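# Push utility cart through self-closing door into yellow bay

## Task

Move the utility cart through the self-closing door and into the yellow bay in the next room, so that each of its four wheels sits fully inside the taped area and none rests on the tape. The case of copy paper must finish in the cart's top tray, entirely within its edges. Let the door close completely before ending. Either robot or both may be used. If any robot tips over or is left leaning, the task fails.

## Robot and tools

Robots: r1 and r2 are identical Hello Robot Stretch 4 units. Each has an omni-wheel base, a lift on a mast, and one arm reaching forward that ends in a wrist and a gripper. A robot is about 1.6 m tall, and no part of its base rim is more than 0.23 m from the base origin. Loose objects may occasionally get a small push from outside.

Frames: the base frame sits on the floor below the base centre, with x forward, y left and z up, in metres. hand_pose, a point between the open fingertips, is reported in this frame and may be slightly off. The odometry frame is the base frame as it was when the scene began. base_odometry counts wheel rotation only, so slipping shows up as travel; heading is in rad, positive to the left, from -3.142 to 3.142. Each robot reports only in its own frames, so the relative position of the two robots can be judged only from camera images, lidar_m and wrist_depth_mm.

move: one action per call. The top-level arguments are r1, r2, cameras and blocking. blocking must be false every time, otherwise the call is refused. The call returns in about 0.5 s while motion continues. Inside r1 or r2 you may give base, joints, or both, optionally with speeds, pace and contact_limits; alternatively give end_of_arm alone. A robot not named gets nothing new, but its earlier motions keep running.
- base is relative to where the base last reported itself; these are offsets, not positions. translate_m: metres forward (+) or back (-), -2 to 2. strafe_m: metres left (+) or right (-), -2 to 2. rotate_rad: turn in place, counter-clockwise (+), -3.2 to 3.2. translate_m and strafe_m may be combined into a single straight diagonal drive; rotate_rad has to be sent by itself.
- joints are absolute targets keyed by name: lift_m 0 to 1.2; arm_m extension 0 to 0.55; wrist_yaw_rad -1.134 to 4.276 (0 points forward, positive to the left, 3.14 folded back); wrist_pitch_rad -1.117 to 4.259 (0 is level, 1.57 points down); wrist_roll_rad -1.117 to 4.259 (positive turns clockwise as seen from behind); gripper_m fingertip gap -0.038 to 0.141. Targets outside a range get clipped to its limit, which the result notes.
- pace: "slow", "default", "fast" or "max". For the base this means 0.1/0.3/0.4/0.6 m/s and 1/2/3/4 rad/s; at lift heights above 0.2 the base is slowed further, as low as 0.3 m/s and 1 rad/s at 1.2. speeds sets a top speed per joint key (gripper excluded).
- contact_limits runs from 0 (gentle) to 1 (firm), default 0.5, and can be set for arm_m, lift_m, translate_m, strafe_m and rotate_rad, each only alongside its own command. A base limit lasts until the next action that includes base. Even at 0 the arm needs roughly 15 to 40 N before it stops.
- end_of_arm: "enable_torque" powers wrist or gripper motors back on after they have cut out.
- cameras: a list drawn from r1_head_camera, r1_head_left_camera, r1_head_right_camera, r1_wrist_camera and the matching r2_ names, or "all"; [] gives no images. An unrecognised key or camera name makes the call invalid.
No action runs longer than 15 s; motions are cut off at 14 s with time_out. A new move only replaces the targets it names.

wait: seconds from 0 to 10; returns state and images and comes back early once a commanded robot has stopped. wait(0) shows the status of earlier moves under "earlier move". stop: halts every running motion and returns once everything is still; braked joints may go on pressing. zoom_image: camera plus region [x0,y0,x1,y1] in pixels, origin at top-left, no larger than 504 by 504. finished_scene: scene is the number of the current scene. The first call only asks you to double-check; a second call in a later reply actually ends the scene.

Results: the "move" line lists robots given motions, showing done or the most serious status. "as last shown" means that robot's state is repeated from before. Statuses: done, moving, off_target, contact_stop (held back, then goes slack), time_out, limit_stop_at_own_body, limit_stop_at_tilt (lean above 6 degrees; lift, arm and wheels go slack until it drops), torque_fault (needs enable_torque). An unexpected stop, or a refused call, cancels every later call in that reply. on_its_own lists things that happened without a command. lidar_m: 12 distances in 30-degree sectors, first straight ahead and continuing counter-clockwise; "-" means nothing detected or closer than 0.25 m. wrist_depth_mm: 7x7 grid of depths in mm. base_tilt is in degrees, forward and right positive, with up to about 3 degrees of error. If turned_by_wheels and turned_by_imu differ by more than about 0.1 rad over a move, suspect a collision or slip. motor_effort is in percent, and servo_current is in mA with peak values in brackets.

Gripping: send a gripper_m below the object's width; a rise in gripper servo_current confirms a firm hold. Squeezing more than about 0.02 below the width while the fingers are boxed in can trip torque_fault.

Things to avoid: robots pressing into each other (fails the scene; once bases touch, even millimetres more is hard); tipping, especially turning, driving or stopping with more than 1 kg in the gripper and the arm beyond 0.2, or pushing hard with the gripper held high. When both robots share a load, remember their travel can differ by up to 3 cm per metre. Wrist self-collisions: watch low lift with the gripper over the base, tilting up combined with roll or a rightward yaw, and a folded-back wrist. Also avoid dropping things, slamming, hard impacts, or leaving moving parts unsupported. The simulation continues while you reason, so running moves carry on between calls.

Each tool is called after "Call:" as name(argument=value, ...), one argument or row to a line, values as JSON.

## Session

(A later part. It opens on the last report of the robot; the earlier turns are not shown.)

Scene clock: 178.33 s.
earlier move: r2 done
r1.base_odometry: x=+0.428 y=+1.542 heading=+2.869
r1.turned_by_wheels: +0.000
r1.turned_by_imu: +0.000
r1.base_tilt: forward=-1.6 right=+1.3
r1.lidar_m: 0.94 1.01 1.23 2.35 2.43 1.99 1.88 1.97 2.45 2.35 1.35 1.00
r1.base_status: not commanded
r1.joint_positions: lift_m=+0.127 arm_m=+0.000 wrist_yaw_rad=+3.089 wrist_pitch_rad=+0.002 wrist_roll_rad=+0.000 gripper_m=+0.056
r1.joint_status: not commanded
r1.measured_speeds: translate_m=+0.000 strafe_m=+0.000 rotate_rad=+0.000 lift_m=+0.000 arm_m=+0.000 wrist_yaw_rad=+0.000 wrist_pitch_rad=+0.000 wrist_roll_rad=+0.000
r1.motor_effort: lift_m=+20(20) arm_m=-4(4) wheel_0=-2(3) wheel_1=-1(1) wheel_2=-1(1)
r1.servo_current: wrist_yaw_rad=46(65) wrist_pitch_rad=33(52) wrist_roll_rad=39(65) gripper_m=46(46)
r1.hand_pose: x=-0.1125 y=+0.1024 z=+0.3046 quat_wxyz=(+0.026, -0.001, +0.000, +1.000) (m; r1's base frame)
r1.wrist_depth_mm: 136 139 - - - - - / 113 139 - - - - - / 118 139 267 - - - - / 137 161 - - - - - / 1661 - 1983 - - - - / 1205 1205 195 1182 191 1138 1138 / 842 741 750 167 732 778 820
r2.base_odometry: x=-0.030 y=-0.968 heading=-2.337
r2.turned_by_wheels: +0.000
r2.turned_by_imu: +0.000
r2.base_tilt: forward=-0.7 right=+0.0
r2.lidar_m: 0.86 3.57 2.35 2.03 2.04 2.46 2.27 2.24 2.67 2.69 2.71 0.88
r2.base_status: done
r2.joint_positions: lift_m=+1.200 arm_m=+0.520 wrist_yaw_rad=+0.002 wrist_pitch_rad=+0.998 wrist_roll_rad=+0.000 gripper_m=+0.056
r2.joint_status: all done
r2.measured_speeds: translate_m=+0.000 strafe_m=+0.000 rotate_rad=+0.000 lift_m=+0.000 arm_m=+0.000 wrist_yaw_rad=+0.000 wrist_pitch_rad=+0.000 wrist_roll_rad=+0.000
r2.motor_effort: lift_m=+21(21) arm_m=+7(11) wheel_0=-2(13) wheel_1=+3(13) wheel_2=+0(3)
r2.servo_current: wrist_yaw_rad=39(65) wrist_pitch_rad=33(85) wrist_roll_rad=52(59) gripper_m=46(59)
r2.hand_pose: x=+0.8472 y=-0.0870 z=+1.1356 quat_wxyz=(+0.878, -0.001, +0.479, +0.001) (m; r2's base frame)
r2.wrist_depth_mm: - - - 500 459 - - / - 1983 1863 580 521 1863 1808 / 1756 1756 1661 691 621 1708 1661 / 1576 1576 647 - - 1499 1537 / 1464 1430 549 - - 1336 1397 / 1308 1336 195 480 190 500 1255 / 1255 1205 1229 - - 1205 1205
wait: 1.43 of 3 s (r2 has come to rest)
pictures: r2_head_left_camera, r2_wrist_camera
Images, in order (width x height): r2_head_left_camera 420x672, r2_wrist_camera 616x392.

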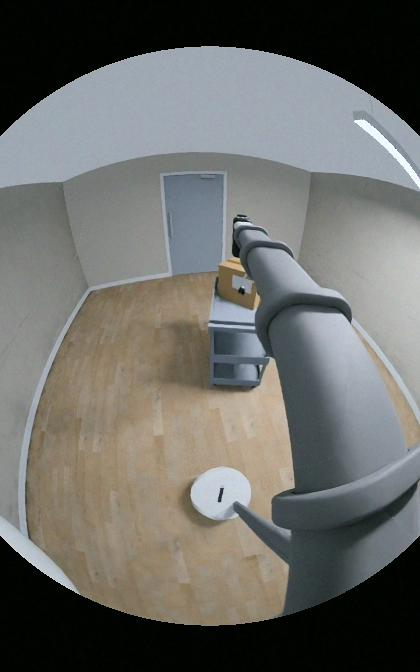

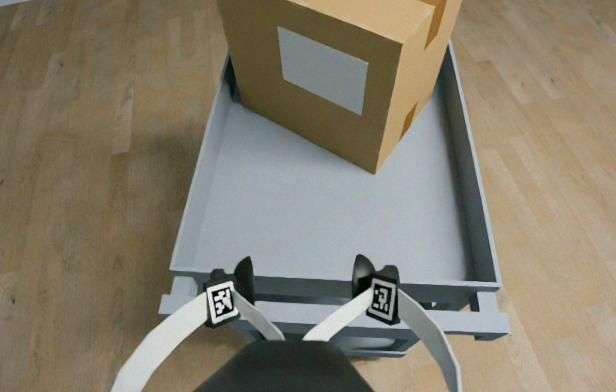

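Call:
move(
  r1={"base": {"translate_m": 0.6, "strafe_m": -0.15}},
  r2={"joints": {"arm_m": 0.0, "lift_m": 0.63, "wrist_pitch_rad": 0.0, "wrist_roll_rad": 1.57, "gripper_m": 0.1}},
  blocking=false,
  cameras=[],
)

Call:
wait(
  seconds=3,
  cameras=["r2_head_camera", "r1_head_camera"],
)

Scene clock: 269.67 s.
move: r1 moving; r2 moving
r1.base_odometry: x=+0.400 y=+1.558 heading=+2.870
r1.turned_by_wheels: +0.000
r1.turned_by_imu: +0.000
r1.base_tilt: forward=-1.6 right=+1.3
r1.lidar_m: 0.94 0.97 1.19 2.37 2.43 1.99 1.93 2.01 2.47 2.33 1.27 0.98
r1.base_status: translate_m moving; strafe_m moving
r1.joint_positions: lift_m=+0.127 arm_m=+0.000 wrist_yaw_rad=+3.089 wrist_pitch_rad=+0.002 wrist_roll_rad=+0.000 gripper_m=+0.056
r1.joint_status: not commanded
r1.measured_speeds: translate_m=+0.121 strafe_m=-0.032 rotate_rad=-0.006 lift_m=+0.000 arm_m=+0.000 wrist_yaw_rad=+0.000 wrist_pitch_rad=+0.000 wrist_roll_rad=+0.000
r1.motor_effort: lift_m=+20(20) arm_m=-4(4) wheel_0=+10(10) wheel_1=+3(5) wheel_2=-9(10)
r1.servo_current: wrist_yaw_rad=65(72) wrist_pitch_rad=46(52) wrist_roll_rad=52(59) gripper_m=39(46)
r1.hand_pose: x=-0.1125 y=+0.1024 z=+0.3046 quat_wxyz=(+0.026, -0.001, +0.000, +1.000) (m; r1's base frame)
r1.wrist_depth_mm: 137 139 - - - - - / 113 139 - - - - - / 118 140 271 - - - - / 137 161 - - - - - / 1708 - - - - - - / 1205 1205 195 1205 189 1160 1138 / 842 759 750 167 750 788 820
r2.base_odometry: x=-0.030 y=-0.968 heading=-2.337
r2.turned_by_wheels: +0.000
r2.turned_by_imu: +0.001
r2.base_tilt: forward=-0.7 right=+0.1
r2.lidar_m: 0.81 3.49 2.35 2.01 2.02 2.45 2.24 2.26 2.68 2.69 2.70 0.87
r2.base_status: not commanded
r2.joint_positions: lift_m=+1.162 arm_m=+0.469 wrist_yaw_rad=+0.002 wrist_pitch_rad=+0.438 wrist_roll_rad=+0.589 gripper_m=+0.075
r2.joint_status: lift_m moving; arm_m moving; wrist_pitch_rad moving; wrist_roll_rad moving; gripper_m moving
r2.measured_speeds: translate_m=+0.000 strafe_m=+0.000 rotate_rad=+0.000 lift_m=-0.146 arm_m=-0.195 wrist_yaw_rad=+0.000 wrist_pitch_rad=-1.722 wrist_roll_rad=+1.820
r2.motor_effort: lift_m=+13(20) arm_m=-8(9) wheel_0=-3(3) wheel_1=+3(4) wheel_2=+0(0)
r2.servo_current: wrist_yaw_rad=33(59) wrist_pitch_rad=143(169) wrist_roll_rad=59(85) gripper_m=124(124)
r2.hand_pose: x=+0.9018 y=-0.0868 z=+1.2183 quat_wxyz=(+0.934, +0.283, +0.208, -0.062) (m; r2's base frame)
r2.wrist_depth_mm: - - - - - - - / - - - - - - - / - - - 699 627 - 1921 / - - - 574 554 1808 1618 / - - - 654 585 640 1464 / - - 190 732 186 - 496 / - - 1863 - - - -
pictures: none
No camera images: "cameras" was empty.

Scene clock: 272.33 s.
earlier move: r1 moving; r2 done
r1.base_odometry: x=-0.109 y=+1.847 heading=+2.870
r1.turned_by_wheels: +0.000
r1.turned_by_imu: +0.000
r1.base_tilt: forward=-1.6 right=+1.3
r1.lidar_m: 0.38 0.39 0.54 1.14 2.62 2.62 2.45 2.58 2.32 1.48 0.46 0.39
r1.base_status: translate_m moving; strafe_m moving
r1.joint_positions: lift_m=+0.127 arm_m=+0.000 wrist_yaw_rad=+3.089 wrist_pitch_rad=+0.002 wrist_roll_rad=+0.000 gripper_m=+0.056
r1.joint_status: not commanded
r1.measured_speeds: translate_m=+0.017 strafe_m=-0.004 rotate_rad=-0.001 lift_m=+0.000 arm_m=+0.000 wrist_yaw_rad=+0.000 wrist_pitch_rad=+0.000 wrist_roll_rad=+0.000
r1.motor_effort: lift_m=+20(20) arm_m=-4(4) wheel_0=+2(10) wheel_1=+4(6) wheel_2=+1(10)
r1.servo_current: wrist_yaw_rad=52(72) wrist_pitch_rad=46(52) wrist_roll_rad=59(72) gripper_m=39(46)
r1.hand_pose: x=-0.1125 y=+0.1024 z=+0.3046 quat_wxyz=(+0.026, -0.001, +0.000, +1.000) (m; r1's base frame)
r1.wrist_depth_mm: 137 139 - - - - - / 114 139 - - - - - / 118 140 272 - - - - / 137 161 - - - - - / 1983 - - - - - - / 1182 1205 196 1205 190 1160 1160 / 842 741 759 156 741 127 778
r2.base_odometry: x=-0.030 y=-0.968 heading=-2.337
r2.turned_by_wheels: +0.000
r2.turned_by_imu: +0.000
r2.base_tilt: forward=-0.7 right=+0.1
r2.lidar_m: 0.84 3.50 2.36 2.02 2.01 2.43 2.25 2.27 2.66 2.70 2.71 0.90
r2.base_status: not commanded
r2.joint_positions: lift_m=+0.630 arm_m=+0.000 wrist_yaw_rad=+0.002 wrist_pitch_rad=+0.008 wrist_roll_rad=+1.568 gripper_m=+0.100
r2.joint_status: all done
r2.measured_speeds: translate_m=+0.000 strafe_m=+0.000 rotate_rad=+0.000 lift_m=+0.000 arm_m=+0.000 wrist_yaw_rad=+0.000 wrist_pitch_rad=+0.000 wrist_roll_rad=+0.000
r2.motor_effort: lift_m=+14(20) arm_m=-7(13) wheel_0=-2(3) wheel_1=+3(4) wheel_2=+0(0)
r2.servo_current: wrist_yaw_rad=52(59) wrist_pitch_rad=52(169) wrist_roll_rad=46(104) gripper_m=52(124)
r2.hand_pose: x=+0.4597 y=-0.0867 z=+0.8063 quat_wxyz=(+0.708, +0.706, +0.004, -0.002) (m; r2's base frame)
r2.wrist_depth_mm: - - - - - 1576 1098 / - - - - - 1397 1118 / - - - 691 - 691 - / - - 976 691 - 683 - / - - 1078 699 - 699 - / - - 194 647 198 1397 1098 / - - - - - 1618 1118
wait: 2.67 of 3 s (r2 has come to rest)
pictures: r1_head_camera, r2_head_camera
Images, in order (width x height): r1_head_camera 420x560, r2_head_camera 420x560.

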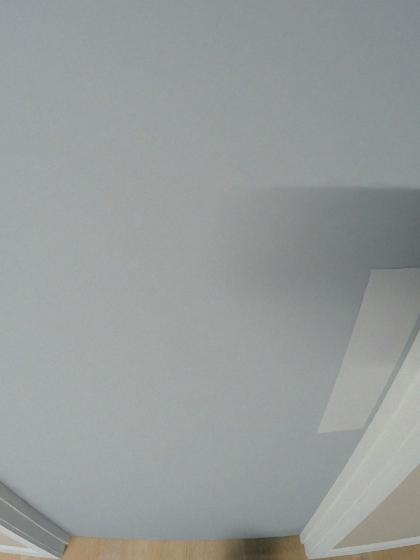

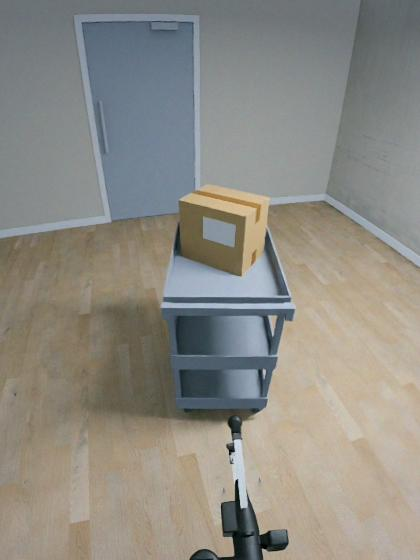

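Call:
move(
  r1={"base": {"translate_m": 0.65}, "pace": "slow", "contact_limits": {"translate_m": 0.5}},
  r2={"base": {"rotate_rad": -0.05}},
  blocking=false,
  cameras=[],
)

Call:
wait(
  seconds=2,
  cameras=["r2_wrist_camera"],
)

Call:
wait(
  seconds=2,
  cameras=["r1_head_left_camera"],
)

Scene clock: 300.50 s.
earlier move: r1 done
move: r1 moving; r2 moving
r1.base_odometry: x=-0.121 y=+1.851 heading=+2.870
r1.turned_by_wheels: +0.000
r1.turned_by_imu: +0.000
r1.base_tilt: forward=-1.6 right=+1.3
r1.lidar_m: 0.36 0.38 0.53 1.08 2.62 2.63 2.49 2.59 2.27 1.44 0.45 0.40
r1.base_status: translate_m moving
r1.joint_positions: lift_m=+0.127 arm_m=+0.000 wrist_yaw_rad=+3.089 wrist_pitch_rad=+0.002 wrist_roll_rad=+0.000 gripper_m=+0.056
r1.joint_status: not commanded
r1.measured_speeds: translate_m=+0.049 strafe_m=+0.000 rotate_rad=-0.001 lift_m=+0.000 arm_m=+0.000 wrist_yaw_rad=+0.000 wrist_pitch_rad=+0.000 wrist_roll_rad=+0.000
r1.motor_effort: lift_m=+20(20) arm_m=-4(4) wheel_0=+6(8) wheel_1=+5(5) wheel_2=-4(6)
r1.servo_current: wrist_yaw_rad=46(65) wrist_pitch_rad=46(46) wrist_roll_rad=52(59) gripper_m=46(52)
r1.contact_limits: translate_m 0.5
r1.hand_pose: x=-0.1125 y=+0.1024 z=+0.3046 quat_wxyz=(+0.026, -0.001, +0.000, +1.000) (m; r1's base frame)
r1.wrist_depth_mm: 136 138 - - - - - / 113 139 - - - - - / 117 140 272 - - - - / 138 161 - - - - - / 1921 - - - - - - / 1205 1205 195 1205 190 1281 1118 / 854 750 759 156 750 732 809
r2.base_odometry: x=-0.030 y=-0.968 heading=-2.387
r2.turned_by_wheels: -0.049
r2.turned_by_imu: -0.047
r2.base_tilt: forward=-0.7 right=+0.0
r2.lidar_m: 0.86 3.49 2.40 2.04 2.03 2.39 2.25 2.25 2.59 2.70 2.69 0.92
r2.base_status: rotate_rad moving
r2.joint_positions: lift_m=+0.630 arm_m=+0.000 wrist_yaw_rad=+0.002 wrist_pitch_rad=+0.008 wrist_roll_rad=+1.568 gripper_m=+0.100
r2.joint_status: not commanded
r2.measured_speeds: translate_m=+0.000 strafe_m=+0.000 rotate_rad=+0.000 lift_m=+0.000 arm_m=+0.000 wrist_yaw_rad=+0.000 wrist_pitch_rad=+0.000 wrist_roll_rad=+0.000
r2.motor_effort: lift_m=+14(14) arm_m=-7(7) wheel_0=+4(7) wheel_1=+3(8) wheel_2=+3(9)
r2.servo_current: wrist_yaw_rad=59(59) wrist_pitch_rad=46(52) wrist_roll_rad=52(52) gripper_m=59(59)
r2.hand_pose: x=+0.4597 y=-0.0867 z=+0.8063 quat_wxyz=(+0.708, +0.706, +0.004, -0.002) (m; r2's base frame)
r2.wrist_depth_mm: - - - - - 1576 1098 / - - - - - 1618 1098 / - - - 699 - 1078 - / - - 946 699 - 699 - / - - 1025 707 1281 699 - / - - 194 707 191 - - / - - - - - 1618 1098
pictures: none
No camera images: "cameras" was empty.

Scene clock: 300.67 s.
earlier move: r1 moving; r2 done
r1.base_odometry: x=-0.131 y=+1.853 heading=+2.870
r1.turned_by_wheels: +0.000
r1.turned_by_imu: +0.000
r1.base_tilt: forward=-1.6 right=+1.3
r1.lidar_m: 0.34 0.35 0.51 1.05 2.63 2.63 2.50 2.60 2.29 1.40 0.42 0.38
r1.base_status: translate_m moving
r1.joint_positions: lift_m=+0.127 arm_m=+0.000 wrist_yaw_rad=+3.089 wrist_pitch_rad=+0.002 wrist_roll_rad=+0.000 gripper_m=+0.056
r1.joint_status: not commanded
r1.measured_speeds: translate_m=+0.066 strafe_m=-0.001 rotate_rad=+0.003 lift_m=+0.000 arm_m=+0.000 wrist_yaw_rad=+0.000 wrist_pitch_rad=+0.000 wrist_roll_rad=+0.000
r1.motor_effort: lift_m=+20(20) arm_m=-4(4) wheel_0=+7(8) wheel_1=+3(5) wheel_2=-6(6)
r1.servo_current: wrist_yaw_rad=33(65) wrist_pitch_rad=46(46) wrist_roll_rad=59(59) gripper_m=39(52)
r1.contact_limits: translate_m 0.5
r1.hand_pose: x=-0.1125 y=+0.1024 z=+0.3046 quat_wxyz=(+0.026, -0.001, +0.000, +1.000) (m; r1's base frame)
r1.wrist_depth_mm: 136 138 - - - - - / 113 139 - - - - - / 118 140 273 - - - - / 137 161 - - - - - / 1921 - - - - - - / 1205 1205 195 1182 190 1281 1138 / 831 750 768 155 741 732 831
r2.base_odometry: x=-0.030 y=-0.968 heading=-2.387
r2.turned_by_wheels: +0.000
r2.turned_by_imu: +0.000
r2.base_tilt: forward=-0.7 right=+0.1
r2.lidar_m: 0.85 3.52 2.44 2.06 2.01 2.38 2.25 2.25 2.60 2.71 2.69 0.91
r2.base_status: done
r2.joint_positions: lift_m=+0.630 arm_m=+0.000 wrist_yaw_rad=+0.002 wrist_pitch_rad=+0.008 wrist_roll_rad=+1.568 gripper_m=+0.100
r2.joint_status: not commanded
r2.measured_speeds: translate_m=+0.000 strafe_m=+0.000 rotate_rad=+0.000 lift_m=+0.000 arm_m=+0.000 wrist_yaw_rad=+0.000 wrist_pitch_rad=+0.000 wrist_roll_rad=+0.000
r2.motor_effort: lift_m=+14(14) arm_m=-7(7) wheel_0=+5(7) wheel_1=+3(8) wheel_2=+3(9)
r2.servo_current: wrist_yaw_rad=52(59) wrist_pitch_rad=46(52) wrist_roll_rad=52(59) gripper_m=52(59)
r2.hand_pose: x=+0.4597 y=-0.0867 z=+0.8063 quat_wxyz=(+0.708, +0.706, +0.004, -0.002) (m; r2's base frame)
r2.wrist_depth_mm: - - - - - 1576 1098 / - - - - - 1618 1098 / - - - 699 - 707 - / - - 960 707 - 699 - / - - 1008 707 1255 691 - / - - 195 707 191 - - / - - - - - 1618 1118
wait: 0.17 of 2 s (r2 has come to rest)
pictures: r2_wrist_camera
Images, in order (width x height): r2_wrist_camera 616x392.

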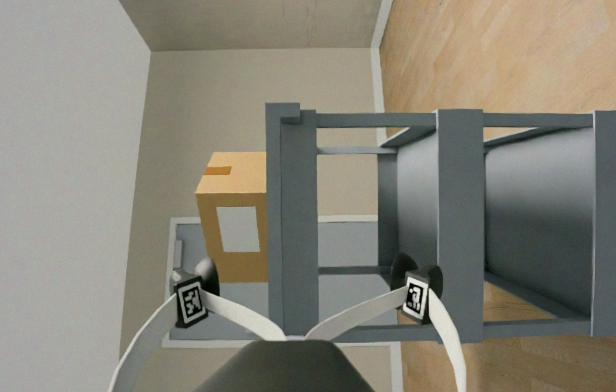

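Scene clock: 302.67 s.
earlier move: r1 moving
r1.base_odometry: x=-0.318 y=+1.905 heading=+2.871
r1.turned_by_wheels: +0.001
r1.turned_by_imu: +0.002
r1.base_tilt: forward=-1.6 right=+1.2
r1.lidar_m: - 0.25 0.26 0.68 2.62 2.84 2.70 2.80 2.27 0.49 0.31 0.25
r1.base_status: translate_m moving
r1.joint_positions: lift_m=+0.127 arm_m=+0.000 wrist_yaw_rad=+3.089 wrist_pitch_rad=+0.002 wrist_roll_rad=+0.000 gripper_m=+0.056
r1.joint_status: not commanded
r1.measured_speeds: translate_m=+0.101 strafe_m=-0.002 rotate_rad=+0.000 lift_m=+0.000 arm_m=+0.000 wrist_yaw_rad=+0.000 wrist_pitch_rad=+0.000 wrist_roll_rad=+0.000
r1.motor_effort: lift_m=+20(20) arm_m=-4(4) wheel_0=+15(19) wheel_1=+7(14) wheel_2=-14(18)
r1.servo_current: wrist_yaw_rad=46(72) wrist_pitch_rad=46(52) wrist_roll_rad=46(72) gripper_m=33(52)
r1.contact_limits: translate_m 0.5
r1.hand_pose: x=-0.1125 y=+0.1024 z=+0.3046 quat_wxyz=(+0.026, -0.001, +0.000, +1.000) (m; r1's base frame)
r1.wrist_depth_mm: - 138 - - - - - / - 138 - - - - - / 112 138 218 - - - - / 129 143 - - - - - / 1661 - - - - - - / 1182 1182 195 1205 191 1255 1042 / 842 759 768 167 732 788 820
r2.base_odometry: x=-0.030 y=-0.968 heading=-2.387
r2.turned_by_wheels: +0.000
r2.turned_by_imu: +0.000
r2.base_tilt: forward=-0.6 right=+0.1
r2.lidar_m: 0.86 3.46 2.41 2.06 2.02 2.39 2.26 2.25 2.58 2.71 2.68 0.91
r2.base_status: done
r2.joint_positions: lift_m=+0.630 arm_m=+0.000 wrist_yaw_rad=+0.002 wrist_pitch_rad=+0.008 wrist_roll_rad=+1.568 gripper_m=+0.100
r2.joint_status: not commanded
r2.measured_speeds: translate_m=+0.000 strafe_m=+0.000 rotate_rad=+0.000 lift_m=+0.000 arm_m=+0.000 wrist_yaw_rad=+0.000 wrist_pitch_rad=+0.000 wrist_roll_rad=+0.000
r2.motor_effort: lift_m=+14(14) arm_m=-7(7) wheel_0=+4(7) wheel_1=+3(8) wheel_2=+3(9)
r2.servo_current: wrist_yaw_rad=39(59) wrist_pitch_rad=46(59) wrist_roll_rad=59(65) gripper_m=46(65)
r2.hand_pose: x=+0.4597 y=-0.0867 z=+0.8063 quat_wxyz=(+0.708, +0.706, +0.004, -0.002) (m; r2's base frame)
r2.wrist_depth_mm: - - - - - 1576 1098 / - - - - - 1576 1118 / - - - 699 - 1078 - / - - 960 699 - 699 - / - - 1008 699 1281 707 - / - - 195 699 191 - - / - - - - - 1618 1078
wait: 2.00 s; no rest
pictures: r1_head_left_camera
Images, in order (width x height): r1_head_left_camera 420x672.

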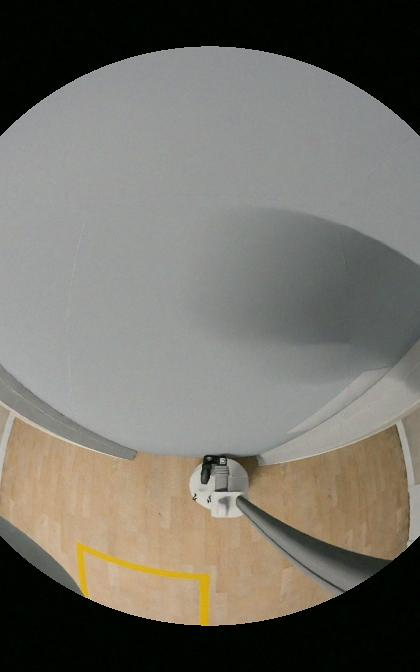

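Call:
wait(
  seconds=1,
  cameras=["r2_wrist_camera", "r1_head_left_camera"],
)

Call:
zoom_image(
  camera="r2_wrist_camera",
  region=[180, 80, 400, 392],
)

Scene clock: 312.17 s.
earlier move: r1 done
r1.base_odometry: x=-0.735 y=+2.021 heading=+2.870
r1.turned_by_wheels: +0.000
r1.turned_by_imu: +0.000
r1.base_tilt: forward=-1.6 right=+1.3
r1.lidar_m: 0.25 0.25 0.25 0.26 0.58 3.26 3.16 3.25 0.35 0.67 2.20 0.36
r1.base_status: done
r1.joint_positions: lift_m=+0.127 arm_m=+0.000 wrist_yaw_rad=+3.100 wrist_pitch_rad=+0.002 wrist_roll_rad=+0.000 gripper_m=+0.056
r1.joint_status: not commanded
r1.measured_speeds: translate_m=+0.000 strafe_m=+0.000 rotate_rad=+0.000 lift_m=+0.000 arm_m=+0.000 wrist_yaw_rad=+0.000 wrist_pitch_rad=+0.000 wrist_roll_rad=+0.000
r1.motor_effort: lift_m=+20(20) arm_m=+8(8) wheel_0=+5(20) wheel_1=+11(16) wheel_2=-10(18)
r1.servo_current: wrist_yaw_rad=59(91) wrist_pitch_rad=39(52) wrist_roll_rad=39(72) gripper_m=39(52)
r1.contact_limits: translate_m 0.5
r1.hand_pose: x=-0.1140 y=+0.0994 z=+0.3046 quat_wxyz=(+0.021, -0.001, +0.000, +1.000) (m; r1's base frame)
r1.wrist_depth_mm: - 137 - - - - - / - 136 - - - - - / 107 136 185 - - - - / 124 137 257 - - - - / 1708 - - - - - - / 1205 1182 195 1205 190 1160 1160 / 854 759 759 167 750 778 820
r2.base_odometry: x=-0.030 y=-0.968 heading=-2.387
r2.turned_by_wheels: +0.000
r2.turned_by_imu: +0.001
r2.base_tilt: forward=-0.7 right=+0.1
r2.lidar_m: 0.84 2.98 2.40 2.05 2.02 2.38 2.25 2.23 2.61 2.70 2.69 0.90
r2.base_status: done
r2.joint_positions: lift_m=+0.630 arm_m=+0.000 wrist_yaw_rad=+0.002 wrist_pitch_rad=+0.008 wrist_roll_rad=+1.568 gripper_m=+0.100
r2.joint_status: not commanded
r2.measured_speeds: translate_m=+0.000 strafe_m=+0.000 rotate_rad=+0.000 lift_m=+0.000 arm_m=+0.000 wrist_yaw_rad=+0.000 wrist_pitch_rad=+0.000 wrist_roll_rad=+0.000
r2.motor_effort: lift_m=+14(14) arm_m=-7(7) wheel_0=+5(7) wheel_1=+3(8) wheel_2=+3(9)
r2.servo_current: wrist_yaw_rad=52(59) wrist_pitch_rad=46(59) wrist_roll_rad=52(65) gripper_m=46(65)
r2.hand_pose: x=+0.4597 y=-0.0867 z=+0.8063 quat_wxyz=(+0.708, +0.706, +0.004, -0.002) (m; r2's base frame)
r2.wrist_depth_mm: - - - - - 1537 1098 / - - - - - 1618 1118 / - - - 699 - 1060 - / - - 946 707 - 707 - / - - 1025 707 1255 715 - / - - 195 699 191 - - / - - - - - 1618 1098
wait: 0.00 of 1 s (r1 has come to rest)
pictures: r1_head_left_camera, r2_wrist_camera
Images, in order (width x height): r1_head_left_camera 420x672, r2_wrist_camera 616x392.

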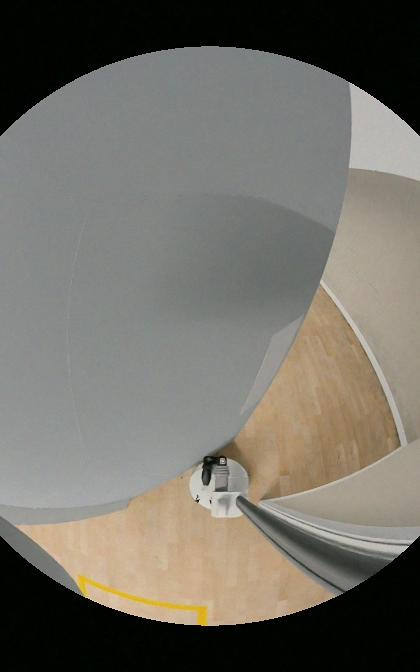

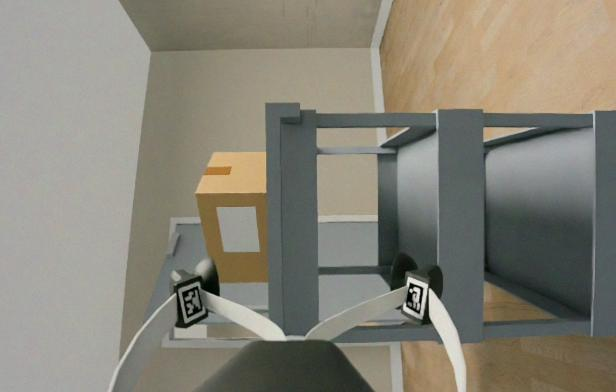

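Scaled by 1.615.

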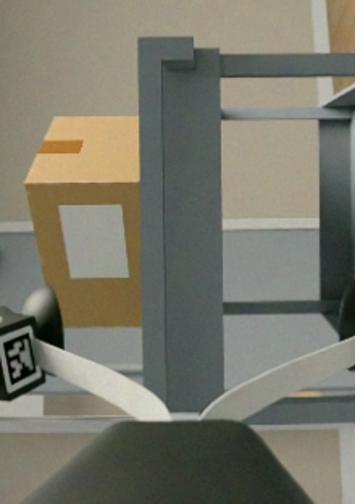

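Call:
move(
  r1={"base": {"rotate_rad": -1.57}, "pace": "slow"},
  r2={"base": {"translate_m": 0.3}, "joints": {"lift_m": 0.685}},
  blocking=false,
  cameras=[],
)

Call:
wait(
  seconds=3,
  cameras=["r2_wrist_camera", "r1_head_left_camera", "r2_head_camera"],
)

Scene clock: 349.77 s.
move: r1 moving; r2 moving
r1.base_odometry: x=-0.735 y=+2.021 heading=+2.744
r1.turned_by_wheels: -0.126
r1.turned_by_imu: -0.127
r1.base_tilt: forward=-1.6 right=+1.3
r1.lidar_m: 0.25 0.25 0.25 0.25 0.43 3.17 3.15 3.19 0.35 0.46 2.18 2.69
r1.base_status: rotate_rad moving
r1.joint_positions: lift_m=+0.127 arm_m=+0.000 wrist_yaw_rad=+3.100 wrist_pitch_rad=+0.002 wrist_roll_rad=+0.000 gripper_m=+0.056
r1.joint_status: not commanded
r1.measured_speeds: translate_m=+0.000 strafe_m=+0.001 rotate_rad=-0.487 lift_m=+0.000 arm_m=+0.000 wrist_yaw_rad=+0.000 wrist_pitch_rad=+0.000 wrist_roll_rad=+0.000
r1.motor_effort: lift_m=+20(20) arm_m=+8(8) wheel_0=+5(10) wheel_1=+11(14) wheel_2=-2(8)
r1.servo_current: wrist_yaw_rad=59(85) wrist_pitch_rad=39(46) wrist_roll_rad=52(59) gripper_m=39(46)
r1.hand_pose: x=-0.1140 y=+0.0994 z=+0.3046 quat_wxyz=(+0.021, -0.001, +0.000, +1.000) (m; r1's base frame)
r1.wrist_depth_mm: - 136 - - - - - / - 136 - - - - - / 105 136 189 - - - - / 121 137 286 - - - - / 1708 1921 - - - - - / 1182 1205 193 1229 191 1182 1138 / 842 759 750 167 750 768 809
r2.base_odometry: x=-0.053 y=-0.990 heading=-2.387
r2.turned_by_wheels: +0.000
r2.turned_by_imu: +0.001
r2.base_tilt: forward=-0.7 right=+0.1
r2.lidar_m: 0.83 2.93 2.42 2.06 2.00 2.39 2.31 2.28 2.64 2.70 2.68 0.87
r2.base_status: translate_m moving
r2.joint_positions: lift_m=+0.666 arm_m=+0.000 wrist_yaw_rad=+0.002 wrist_pitch_rad=+0.008 wrist_roll_rad=+1.568 gripper_m=+0.100
r2.joint_status: lift_m moving
r2.measured_speeds: translate_m=+0.121 strafe_m=+0.000 rotate_rad=+0.000 lift_m=+0.112 arm_m=+0.000 wrist_yaw_rad=+0.000 wrist_pitch_rad=+0.000 wrist_roll_rad=+0.000
r2.motor_effort: lift_m=+21(25) arm_m=-7(7) wheel_0=+5(10) wheel_1=+5(8) wheel_2=-12(13)
r2.servo_current: wrist_yaw_rad=39(59) wrist_pitch_rad=52(59) wrist_roll_rad=39(52) gripper_m=46(52)
r2.hand_pose: x=+0.4597 y=-0.0867 z=+0.8420 quat_wxyz=(+0.708, +0.706, +0.004, -0.002) (m; r2's base frame)
r2.wrist_depth_mm: - - - - - 1661 1138 / - - - - - 1661 1138 / - - - 668 - 668 - / - - 960 891 - 668 - / - - 1008 683 - 676 - / - - 196 683 196 - - / - - - - - 1708 1138
pictures: none
No camera images: "cameras" was empty.

Scene clock: 351.73 s.
earlier move: r1 moving; r2 done
r1.base_odometry: x=-0.735 y=+2.022 heading=+1.306
r1.turned_by_wheels: -1.438
r1.turned_by_imu: -1.444
r1.base_tilt: forward=-1.6 right=+1.3
r1.lidar_m: 0.69 2.24 0.32 0.25 - 0.25 0.25 0.60 3.24 3.14 0.45 0.33
r1.base_status: rotate_rad moving
r1.joint_positions: lift_m=+0.127 arm_m=+0.000 wrist_yaw_rad=+3.092 wrist_pitch_rad=+0.002 wrist_roll_rad=+0.000 gripper_m=+0.056
r1.joint_status: not commanded
r1.measured_speeds: translate_m=+0.000 strafe_m=-0.001 rotate_rad=-0.116 lift_m=+0.000 arm_m=+0.000 wrist_yaw_rad=+0.000 wrist_pitch_rad=+0.000 wrist_roll_rad=+0.000
r1.motor_effort: lift_m=+20(20) arm_m=+5(8) wheel_0=-5(10) wheel_1=+10(19) wheel_2=+8(8)
r1.servo_current: wrist_yaw_rad=65(85) wrist_pitch_rad=46(46) wrist_roll_rad=52(65) gripper_m=39(46)
r1.hand_pose: x=-0.1129 y=+0.1016 z=+0.3046 quat_wxyz=(+0.025, -0.001, +0.000, +1.000) (m; r1's base frame)
r1.wrist_depth_mm: 136 138 418 306 243 206 178 / 112 139 397 307 245 200 179 / 117 139 285 309 246 203 179 / 137 162 379 310 247 204 180 / 1708 539 421 312 248 204 180 / 1182 732 193 314 197 204 180 / 788 159 407 155 240 189 180
r2.base_odometry: x=-0.248 y=-1.174 heading=-2.386
r2.turned_by_wheels: +0.000
r2.turned_by_imu: +0.001
r2.base_tilt: forward=-0.7 right=+0.1
r2.lidar_m: 0.56 0.61 2.52 2.14 2.13 2.45 2.54 2.52 2.91 2.60 2.61 0.59
r2.base_status: done
r2.joint_positions: lift_m=+0.685 arm_m=+0.000 wrist_yaw_rad=+0.002 wrist_pitch_rad=+0.008 wrist_roll_rad=+1.568 gripper_m=+0.100
r2.joint_status: all done
r2.measured_speeds: translate_m=+0.000 strafe_m=+0.000 rotate_rad=+0.000 lift_m=+0.000 arm_m=+0.000 wrist_yaw_rad=+0.000 wrist_pitch_rad=+0.000 wrist_roll_rad=+0.000
r2.motor_effort: lift_m=+21(25) arm_m=-7(7) wheel_0=+2(11) wheel_1=+5(9) wheel_2=-4(14)
r2.servo_current: wrist_yaw_rad=65(65) wrist_pitch_rad=52(59) wrist_roll_rad=33(59) gripper_m=52(59)
r2.hand_pose: x=+0.4597 y=-0.0867 z=+0.8608 quat_wxyz=(+0.708, +0.706, +0.004, -0.002) (m; r2's base frame)
r2.wrist_depth_mm: - - - - - 1708 1182 / - - - 399 404 430 424 / - - - 402 1008 - - / - - 640 404 1008 - - / - - 699 402 404 - - / - - 196 347 191 - - / - - - - - 1808 -
wait: 1.97 of 3 s (r2 has come to rest)
pictures: r1_head_left_camera, r2_head_camera, r2_wrist_camera
Images, in order (width x height): r1_head_left_camera 420x672, r2_head_camera 420x560, r2_wrist_camera 616x392.

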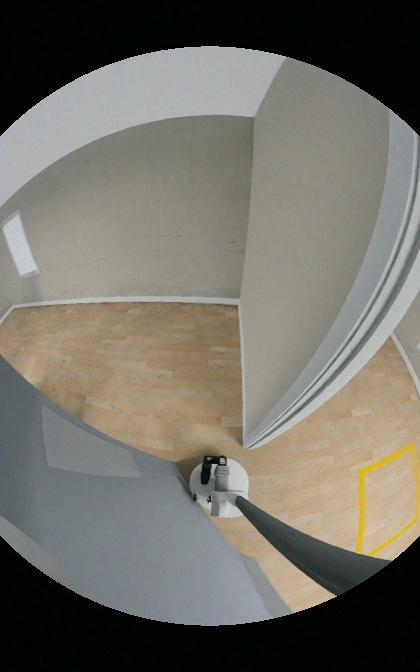

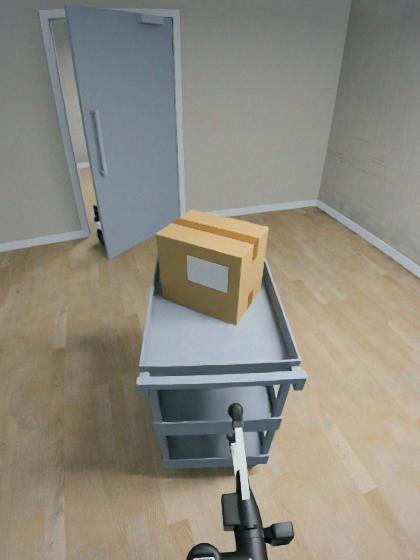

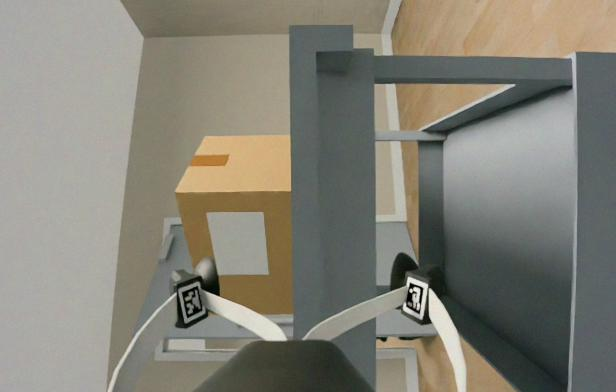

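Call:
move(
  r1={"base": {"translate_m": -0.75, "strafe_m": 0.47}, "pace": "slow"},
  r2={"base": {"translate_m": 0.15}, "pace": "slow"},
  blocking=false,
  cameras=[],
)

Call:
wait(
  seconds=3,
  cameras=["r2_wrist_camera", "r1_head_left_camera", "r2_head_camera"],
)

Scene clock: 385.20 s.
earlier move: r1 done
move: r1 moving; r2 moving
r1.base_odometry: x=-0.745 y=+2.013 heading=+1.301
r1.turned_by_wheels: -0.005
r1.turned_by_imu: -0.005
r1.base_tilt: forward=-1.6 right=+1.3
r1.lidar_m: 0.71 2.25 0.34 0.25 - 0.25 0.26 0.57 3.27 3.11 3.16 0.35
r1.base_status: translate_m moving; strafe_m moving
r1.joint_positions: lift_m=+0.127 arm_m=+0.000 wrist_yaw_rad=+3.092 wrist_pitch_rad=+0.002 wrist_roll_rad=+0.000 gripper_m=+0.056
r1.joint_status: not commanded
r1.measured_speeds: translate_m=-0.046 strafe_m=+0.029 rotate_rad=-0.001 lift_m=+0.000 arm_m=+0.000 wrist_yaw_rad=+0.000 wrist_pitch_rad=+0.000 wrist_roll_rad=+0.000
r1.motor_effort: lift_m=+20(20) arm_m=+5(5) wheel_0=-17(19) wheel_1=+6(11) wheel_2=+12(14)
r1.servo_current: wrist_yaw_rad=39(52) wrist_pitch_rad=46(46) wrist_roll_rad=39(59) gripper_m=46(46)
r1.hand_pose: x=-0.1129 y=+0.1016 z=+0.3046 quat_wxyz=(+0.025, -0.001, +0.000, +1.000) (m; r1's base frame)
r1.wrist_depth_mm: 136 138 404 304 243 207 181 / 113 139 387 307 245 204 180 / 117 140 355 309 246 204 181 / 137 162 389 307 247 204 181 / 1708 544 413 310 247 206 182 / 1078 750 193 310 196 205 182 / 778 159 399 156 241 190 182
r2.base_odometry: x=-0.258 y=-1.182 heading=-2.386
r2.turned_by_wheels: +0.000
r2.turned_by_imu: +0.001
r2.base_tilt: forward=-0.7 right=+0.0
r2.lidar_m: 0.55 0.63 2.50 2.14 2.13 2.42 2.56 2.56 2.95 2.61 2.60 0.58
r2.base_status: translate_m moving
r2.joint_positions: lift_m=+0.685 arm_m=+0.000 wrist_yaw_rad=+0.002 wrist_pitch_rad=+0.008 wrist_roll_rad=+1.568 gripper_m=+0.100
r2.joint_status: not commanded
r2.measured_speeds: translate_m=+0.048 strafe_m=+0.000 rotate_rad=-0.001 lift_m=+0.000 arm_m=+0.000 wrist_yaw_rad=+0.000 wrist_pitch_rad=+0.000 wrist_roll_rad=+0.000
r2.motor_effort: lift_m=+21(21) arm_m=-7(7) wheel_0=+6(9) wheel_1=+6(8) wheel_2=-9(11)
r2.servo_current: wrist_yaw_rad=52(59) wrist_pitch_rad=39(59) wrist_roll_rad=46(59) gripper_m=52(52)
r2.hand_pose: x=+0.4597 y=-0.0867 z=+0.8608 quat_wxyz=(+0.708, +0.706, +0.004, -0.002) (m; r2's base frame)
r2.wrist_depth_mm: - - - - - 1708 1160 / - - - 389 394 585 397 / - - - 389 1008 - - / - - 627 394 1008 - - / - - 661 397 397 - - / - - 196 336 196 - - / - - - - - 1863 -
pictures: none
No camera images: "cameras" was empty.

Scene clock: 387.47 s.
earlier move: r1 moving; r2 done
r1.base_odometry: x=-0.906 y=+1.865 heading=+1.301
r1.turned_by_wheels: +0.000
r1.turned_by_imu: -0.008
r1.base_tilt: forward=-1.3 right=+1.4
r1.lidar_m: 1.08 2.42 3.23 0.25 0.25 - 0.25 0.31 3.31 3.24 3.37 0.54
r1.base_status: translate_m moving; strafe_m moving
r1.joint_positions: lift_m=+0.127 arm_m=+0.000 wrist_yaw_rad=+3.092 wrist_pitch_rad=+0.002 wrist_roll_rad=+0.000 gripper_m=+0.056
r1.joint_status: not commanded
r1.measured_speeds: translate_m=-0.085 strafe_m=+0.054 rotate_rad=+0.000 lift_m=+0.000 arm_m=+0.000 wrist_yaw_rad=+0.000 wrist_pitch_rad=+0.000 wrist_roll_rad=+0.000
r1.motor_effort: lift_m=+20(20) arm_m=+5(5) wheel_0=-14(20) wheel_1=+4(11) wheel_2=+13(14)
r1.servo_current: wrist_yaw_rad=65(65) wrist_pitch_rad=39(52) wrist_roll_rad=52(72) gripper_m=46(46)
r1.hand_pose: x=-0.1129 y=+0.1016 z=+0.3046 quat_wxyz=(+0.025, -0.001, +0.000, +1.000) (m; r1's base frame)
r1.wrist_depth_mm: 136 138 320 281 250 224 208 / 112 139 317 281 251 224 209 / 117 139 304 282 251 225 209 / 137 165 315 282 251 226 210 / 445 379 324 281 251 225 209 / 466 382 194 285 196 226 - / 466 375 324 143 247 217 210
r2.base_odometry: x=-0.358 y=-1.276 heading=-2.386
r2.turned_by_wheels: +0.000
r2.turned_by_imu: +0.000
r2.base_tilt: forward=-0.7 right=+0.1
r2.lidar_m: 0.43 0.44 2.55 2.19 2.19 2.50 2.68 2.70 3.02 2.56 2.57 0.44
r2.base_status: done
r2.joint_positions: lift_m=+0.685 arm_m=+0.000 wrist_yaw_rad=+0.002 wrist_pitch_rad=+0.008 wrist_roll_rad=+1.568 gripper_m=+0.100
r2.joint_status: not commanded
r2.measured_speeds: translate_m=+0.000 strafe_m=+0.000 rotate_rad=+0.000 lift_m=+0.000 arm_m=+0.000 wrist_yaw_rad=+0.000 wrist_pitch_rad=+0.000 wrist_roll_rad=+0.000
r2.motor_effort: lift_m=+21(21) arm_m=-7(7) wheel_0=+3(11) wheel_1=+4(8) wheel_2=-5(11)
r2.servo_current: wrist_yaw_rad=46(59) wrist_pitch_rad=52(59) wrist_roll_rad=59(59) gripper_m=52(59)
r2.hand_pose: x=+0.4597 y=-0.0867 z=+0.8608 quat_wxyz=(+0.708, +0.706, +0.004, -0.002) (m; r2's base frame)
r2.wrist_depth_mm: - - - 193 252 1397 1098 / - - - 193 252 1708 512 / - - 603 194 254 842 - / - - 492 195 255 854 - / - - 517 196 256 854 - / - - 196 196 196 - - / - - - - 258 1808 -
wait: 2.27 of 3 s (r2 has come to rest)
pictures: r1_head_left_camera, r2_head_camera, r2_wrist_camera
Images, in order (width x height): r1_head_left_camera 420x672, r2_head_camera 420x560, r2_wrist_camera 616x392.

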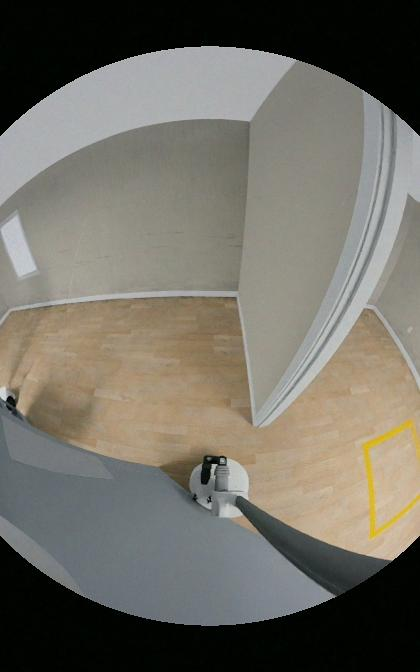

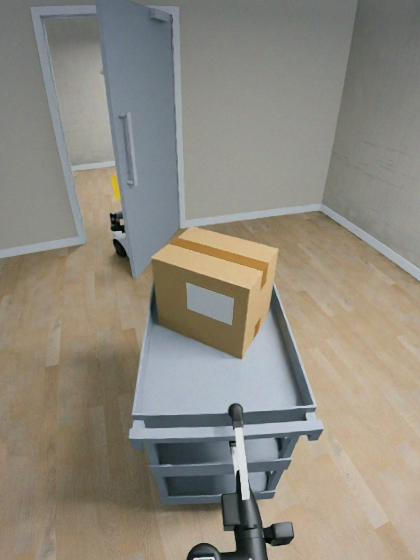

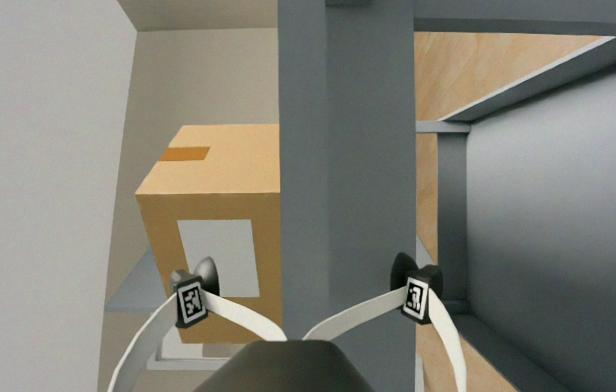

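Call:
move(
  r2={"base": {"translate_m": 0.026}, "pace": "slow"},
  blocking=false,
  cameras=[],
)

Call:
wait(
  seconds=1.5,
  cameras=["r2_wrist_camera", "r2_head_camera"],
)

Call:
zoom_image(
  camera="r2_wrist_camera",
  region=[160, 140, 460, 392],
)

Scene clock: 396.27 s.
earlier move: r1 contact_stop
move: r2 moving
r1.base_odometry: x=-1.265 y=+1.721 heading=+1.752
r1.turned_by_wheels: +0.451
r1.turned_by_imu: +0.461
r1.base_tilt: forward=-1.5 right=+1.3
r1.lidar_m: 2.60 3.31 1.39 0.28 0.25 - 0.25 0.29 3.55 3.65 0.92 1.81
r1.base_status: translate_m contact_stop; strafe_m contact_stop
r1.joint_positions: lift_m=+0.127 arm_m=+0.000 wrist_yaw_rad=+3.092 wrist_pitch_rad=+0.002 wrist_roll_rad=+0.000 gripper_m=+0.056
r1.joint_status: not commanded
r1.measured_speeds: translate_m=+0.031 strafe_m=+0.000 rotate_rad=+0.089 lift_m=+0.000 arm_m=+0.000 wrist_yaw_rad=+0.000 wrist_pitch_rad=+0.000 wrist_roll_rad=+0.000
r1.on_its_own: the wheels are slack since a contact_stop
r1.motor_effort: lift_m=+20(20) arm_m=+4(4) wheel_0=+0(0) wheel_1=+1(1) wheel_2=+0(0)
r1.servo_current: wrist_yaw_rad=46(59) wrist_pitch_rad=33(52) wrist_roll_rad=33(59) gripper_m=39(52)
r1.hand_pose: x=-0.1128 y=+0.1016 z=+0.3046 quat_wxyz=(+0.025, -0.001, +0.000, +1.000) (m; r1's base frame)
r1.wrist_depth_mm: - 137 320 290 262 237 221 / - 137 317 290 262 236 222 / 111 138 250 291 263 237 222 / 128 141 315 293 260 237 224 / 436 379 332 294 263 239 224 / 449 382 195 294 197 238 224 / 455 384 332 143 257 234 224
r2.base_odometry: x=-0.367 y=-1.285 heading=-2.386
r2.turned_by_wheels: +0.000
r2.turned_by_imu: +0.001
r2.base_tilt: forward=-0.7 right=+0.1
r2.lidar_m: 0.39 0.44 2.58 2.19 2.17 2.52 2.69 2.69 2.99 2.56 2.56 0.44
r2.base_status: translate_m moving
r2.joint_positions: lift_m=+0.685 arm_m=+0.000 wrist_yaw_rad=+0.002 wrist_pitch_rad=+0.008 wrist_roll_rad=+1.568 gripper_m=+0.100
r2.joint_status: not commanded
r2.measured_speeds: translate_m=+0.049 strafe_m=+0.000 rotate_rad=+0.003 lift_m=+0.000 arm_m=+0.000 wrist_yaw_rad=+0.000 wrist_pitch_rad=+0.000 wrist_roll_rad=+0.000
r2.motor_effort: lift_m=+21(21) arm_m=-7(7) wheel_0=+1(8) wheel_1=+8(8) wheel_2=-10(10)
r2.servo_current: wrist_yaw_rad=39(52) wrist_pitch_rad=52(52) wrist_roll_rad=46(59) gripper_m=52(59)
r2.hand_pose: x=+0.4597 y=-0.0867 z=+0.8608 quat_wxyz=(+0.708, +0.706, +0.004, -0.002) (m; r2's base frame)
r2.wrist_depth_mm: - - - 181 241 1576 1118 / - - - 182 241 1661 517 / - - 597 183 243 831 - / - - 480 183 244 842 - / - - 500 184 245 854 - / - - 196 185 196 - - / - - - - 246 1808 -
pictures: none
No camera images: "cameras" was empty.

not run: a stop that you did not command came earlier in this reply.

Scaled by 1.680.

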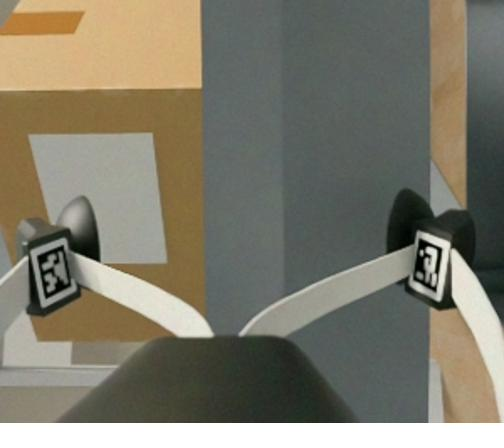

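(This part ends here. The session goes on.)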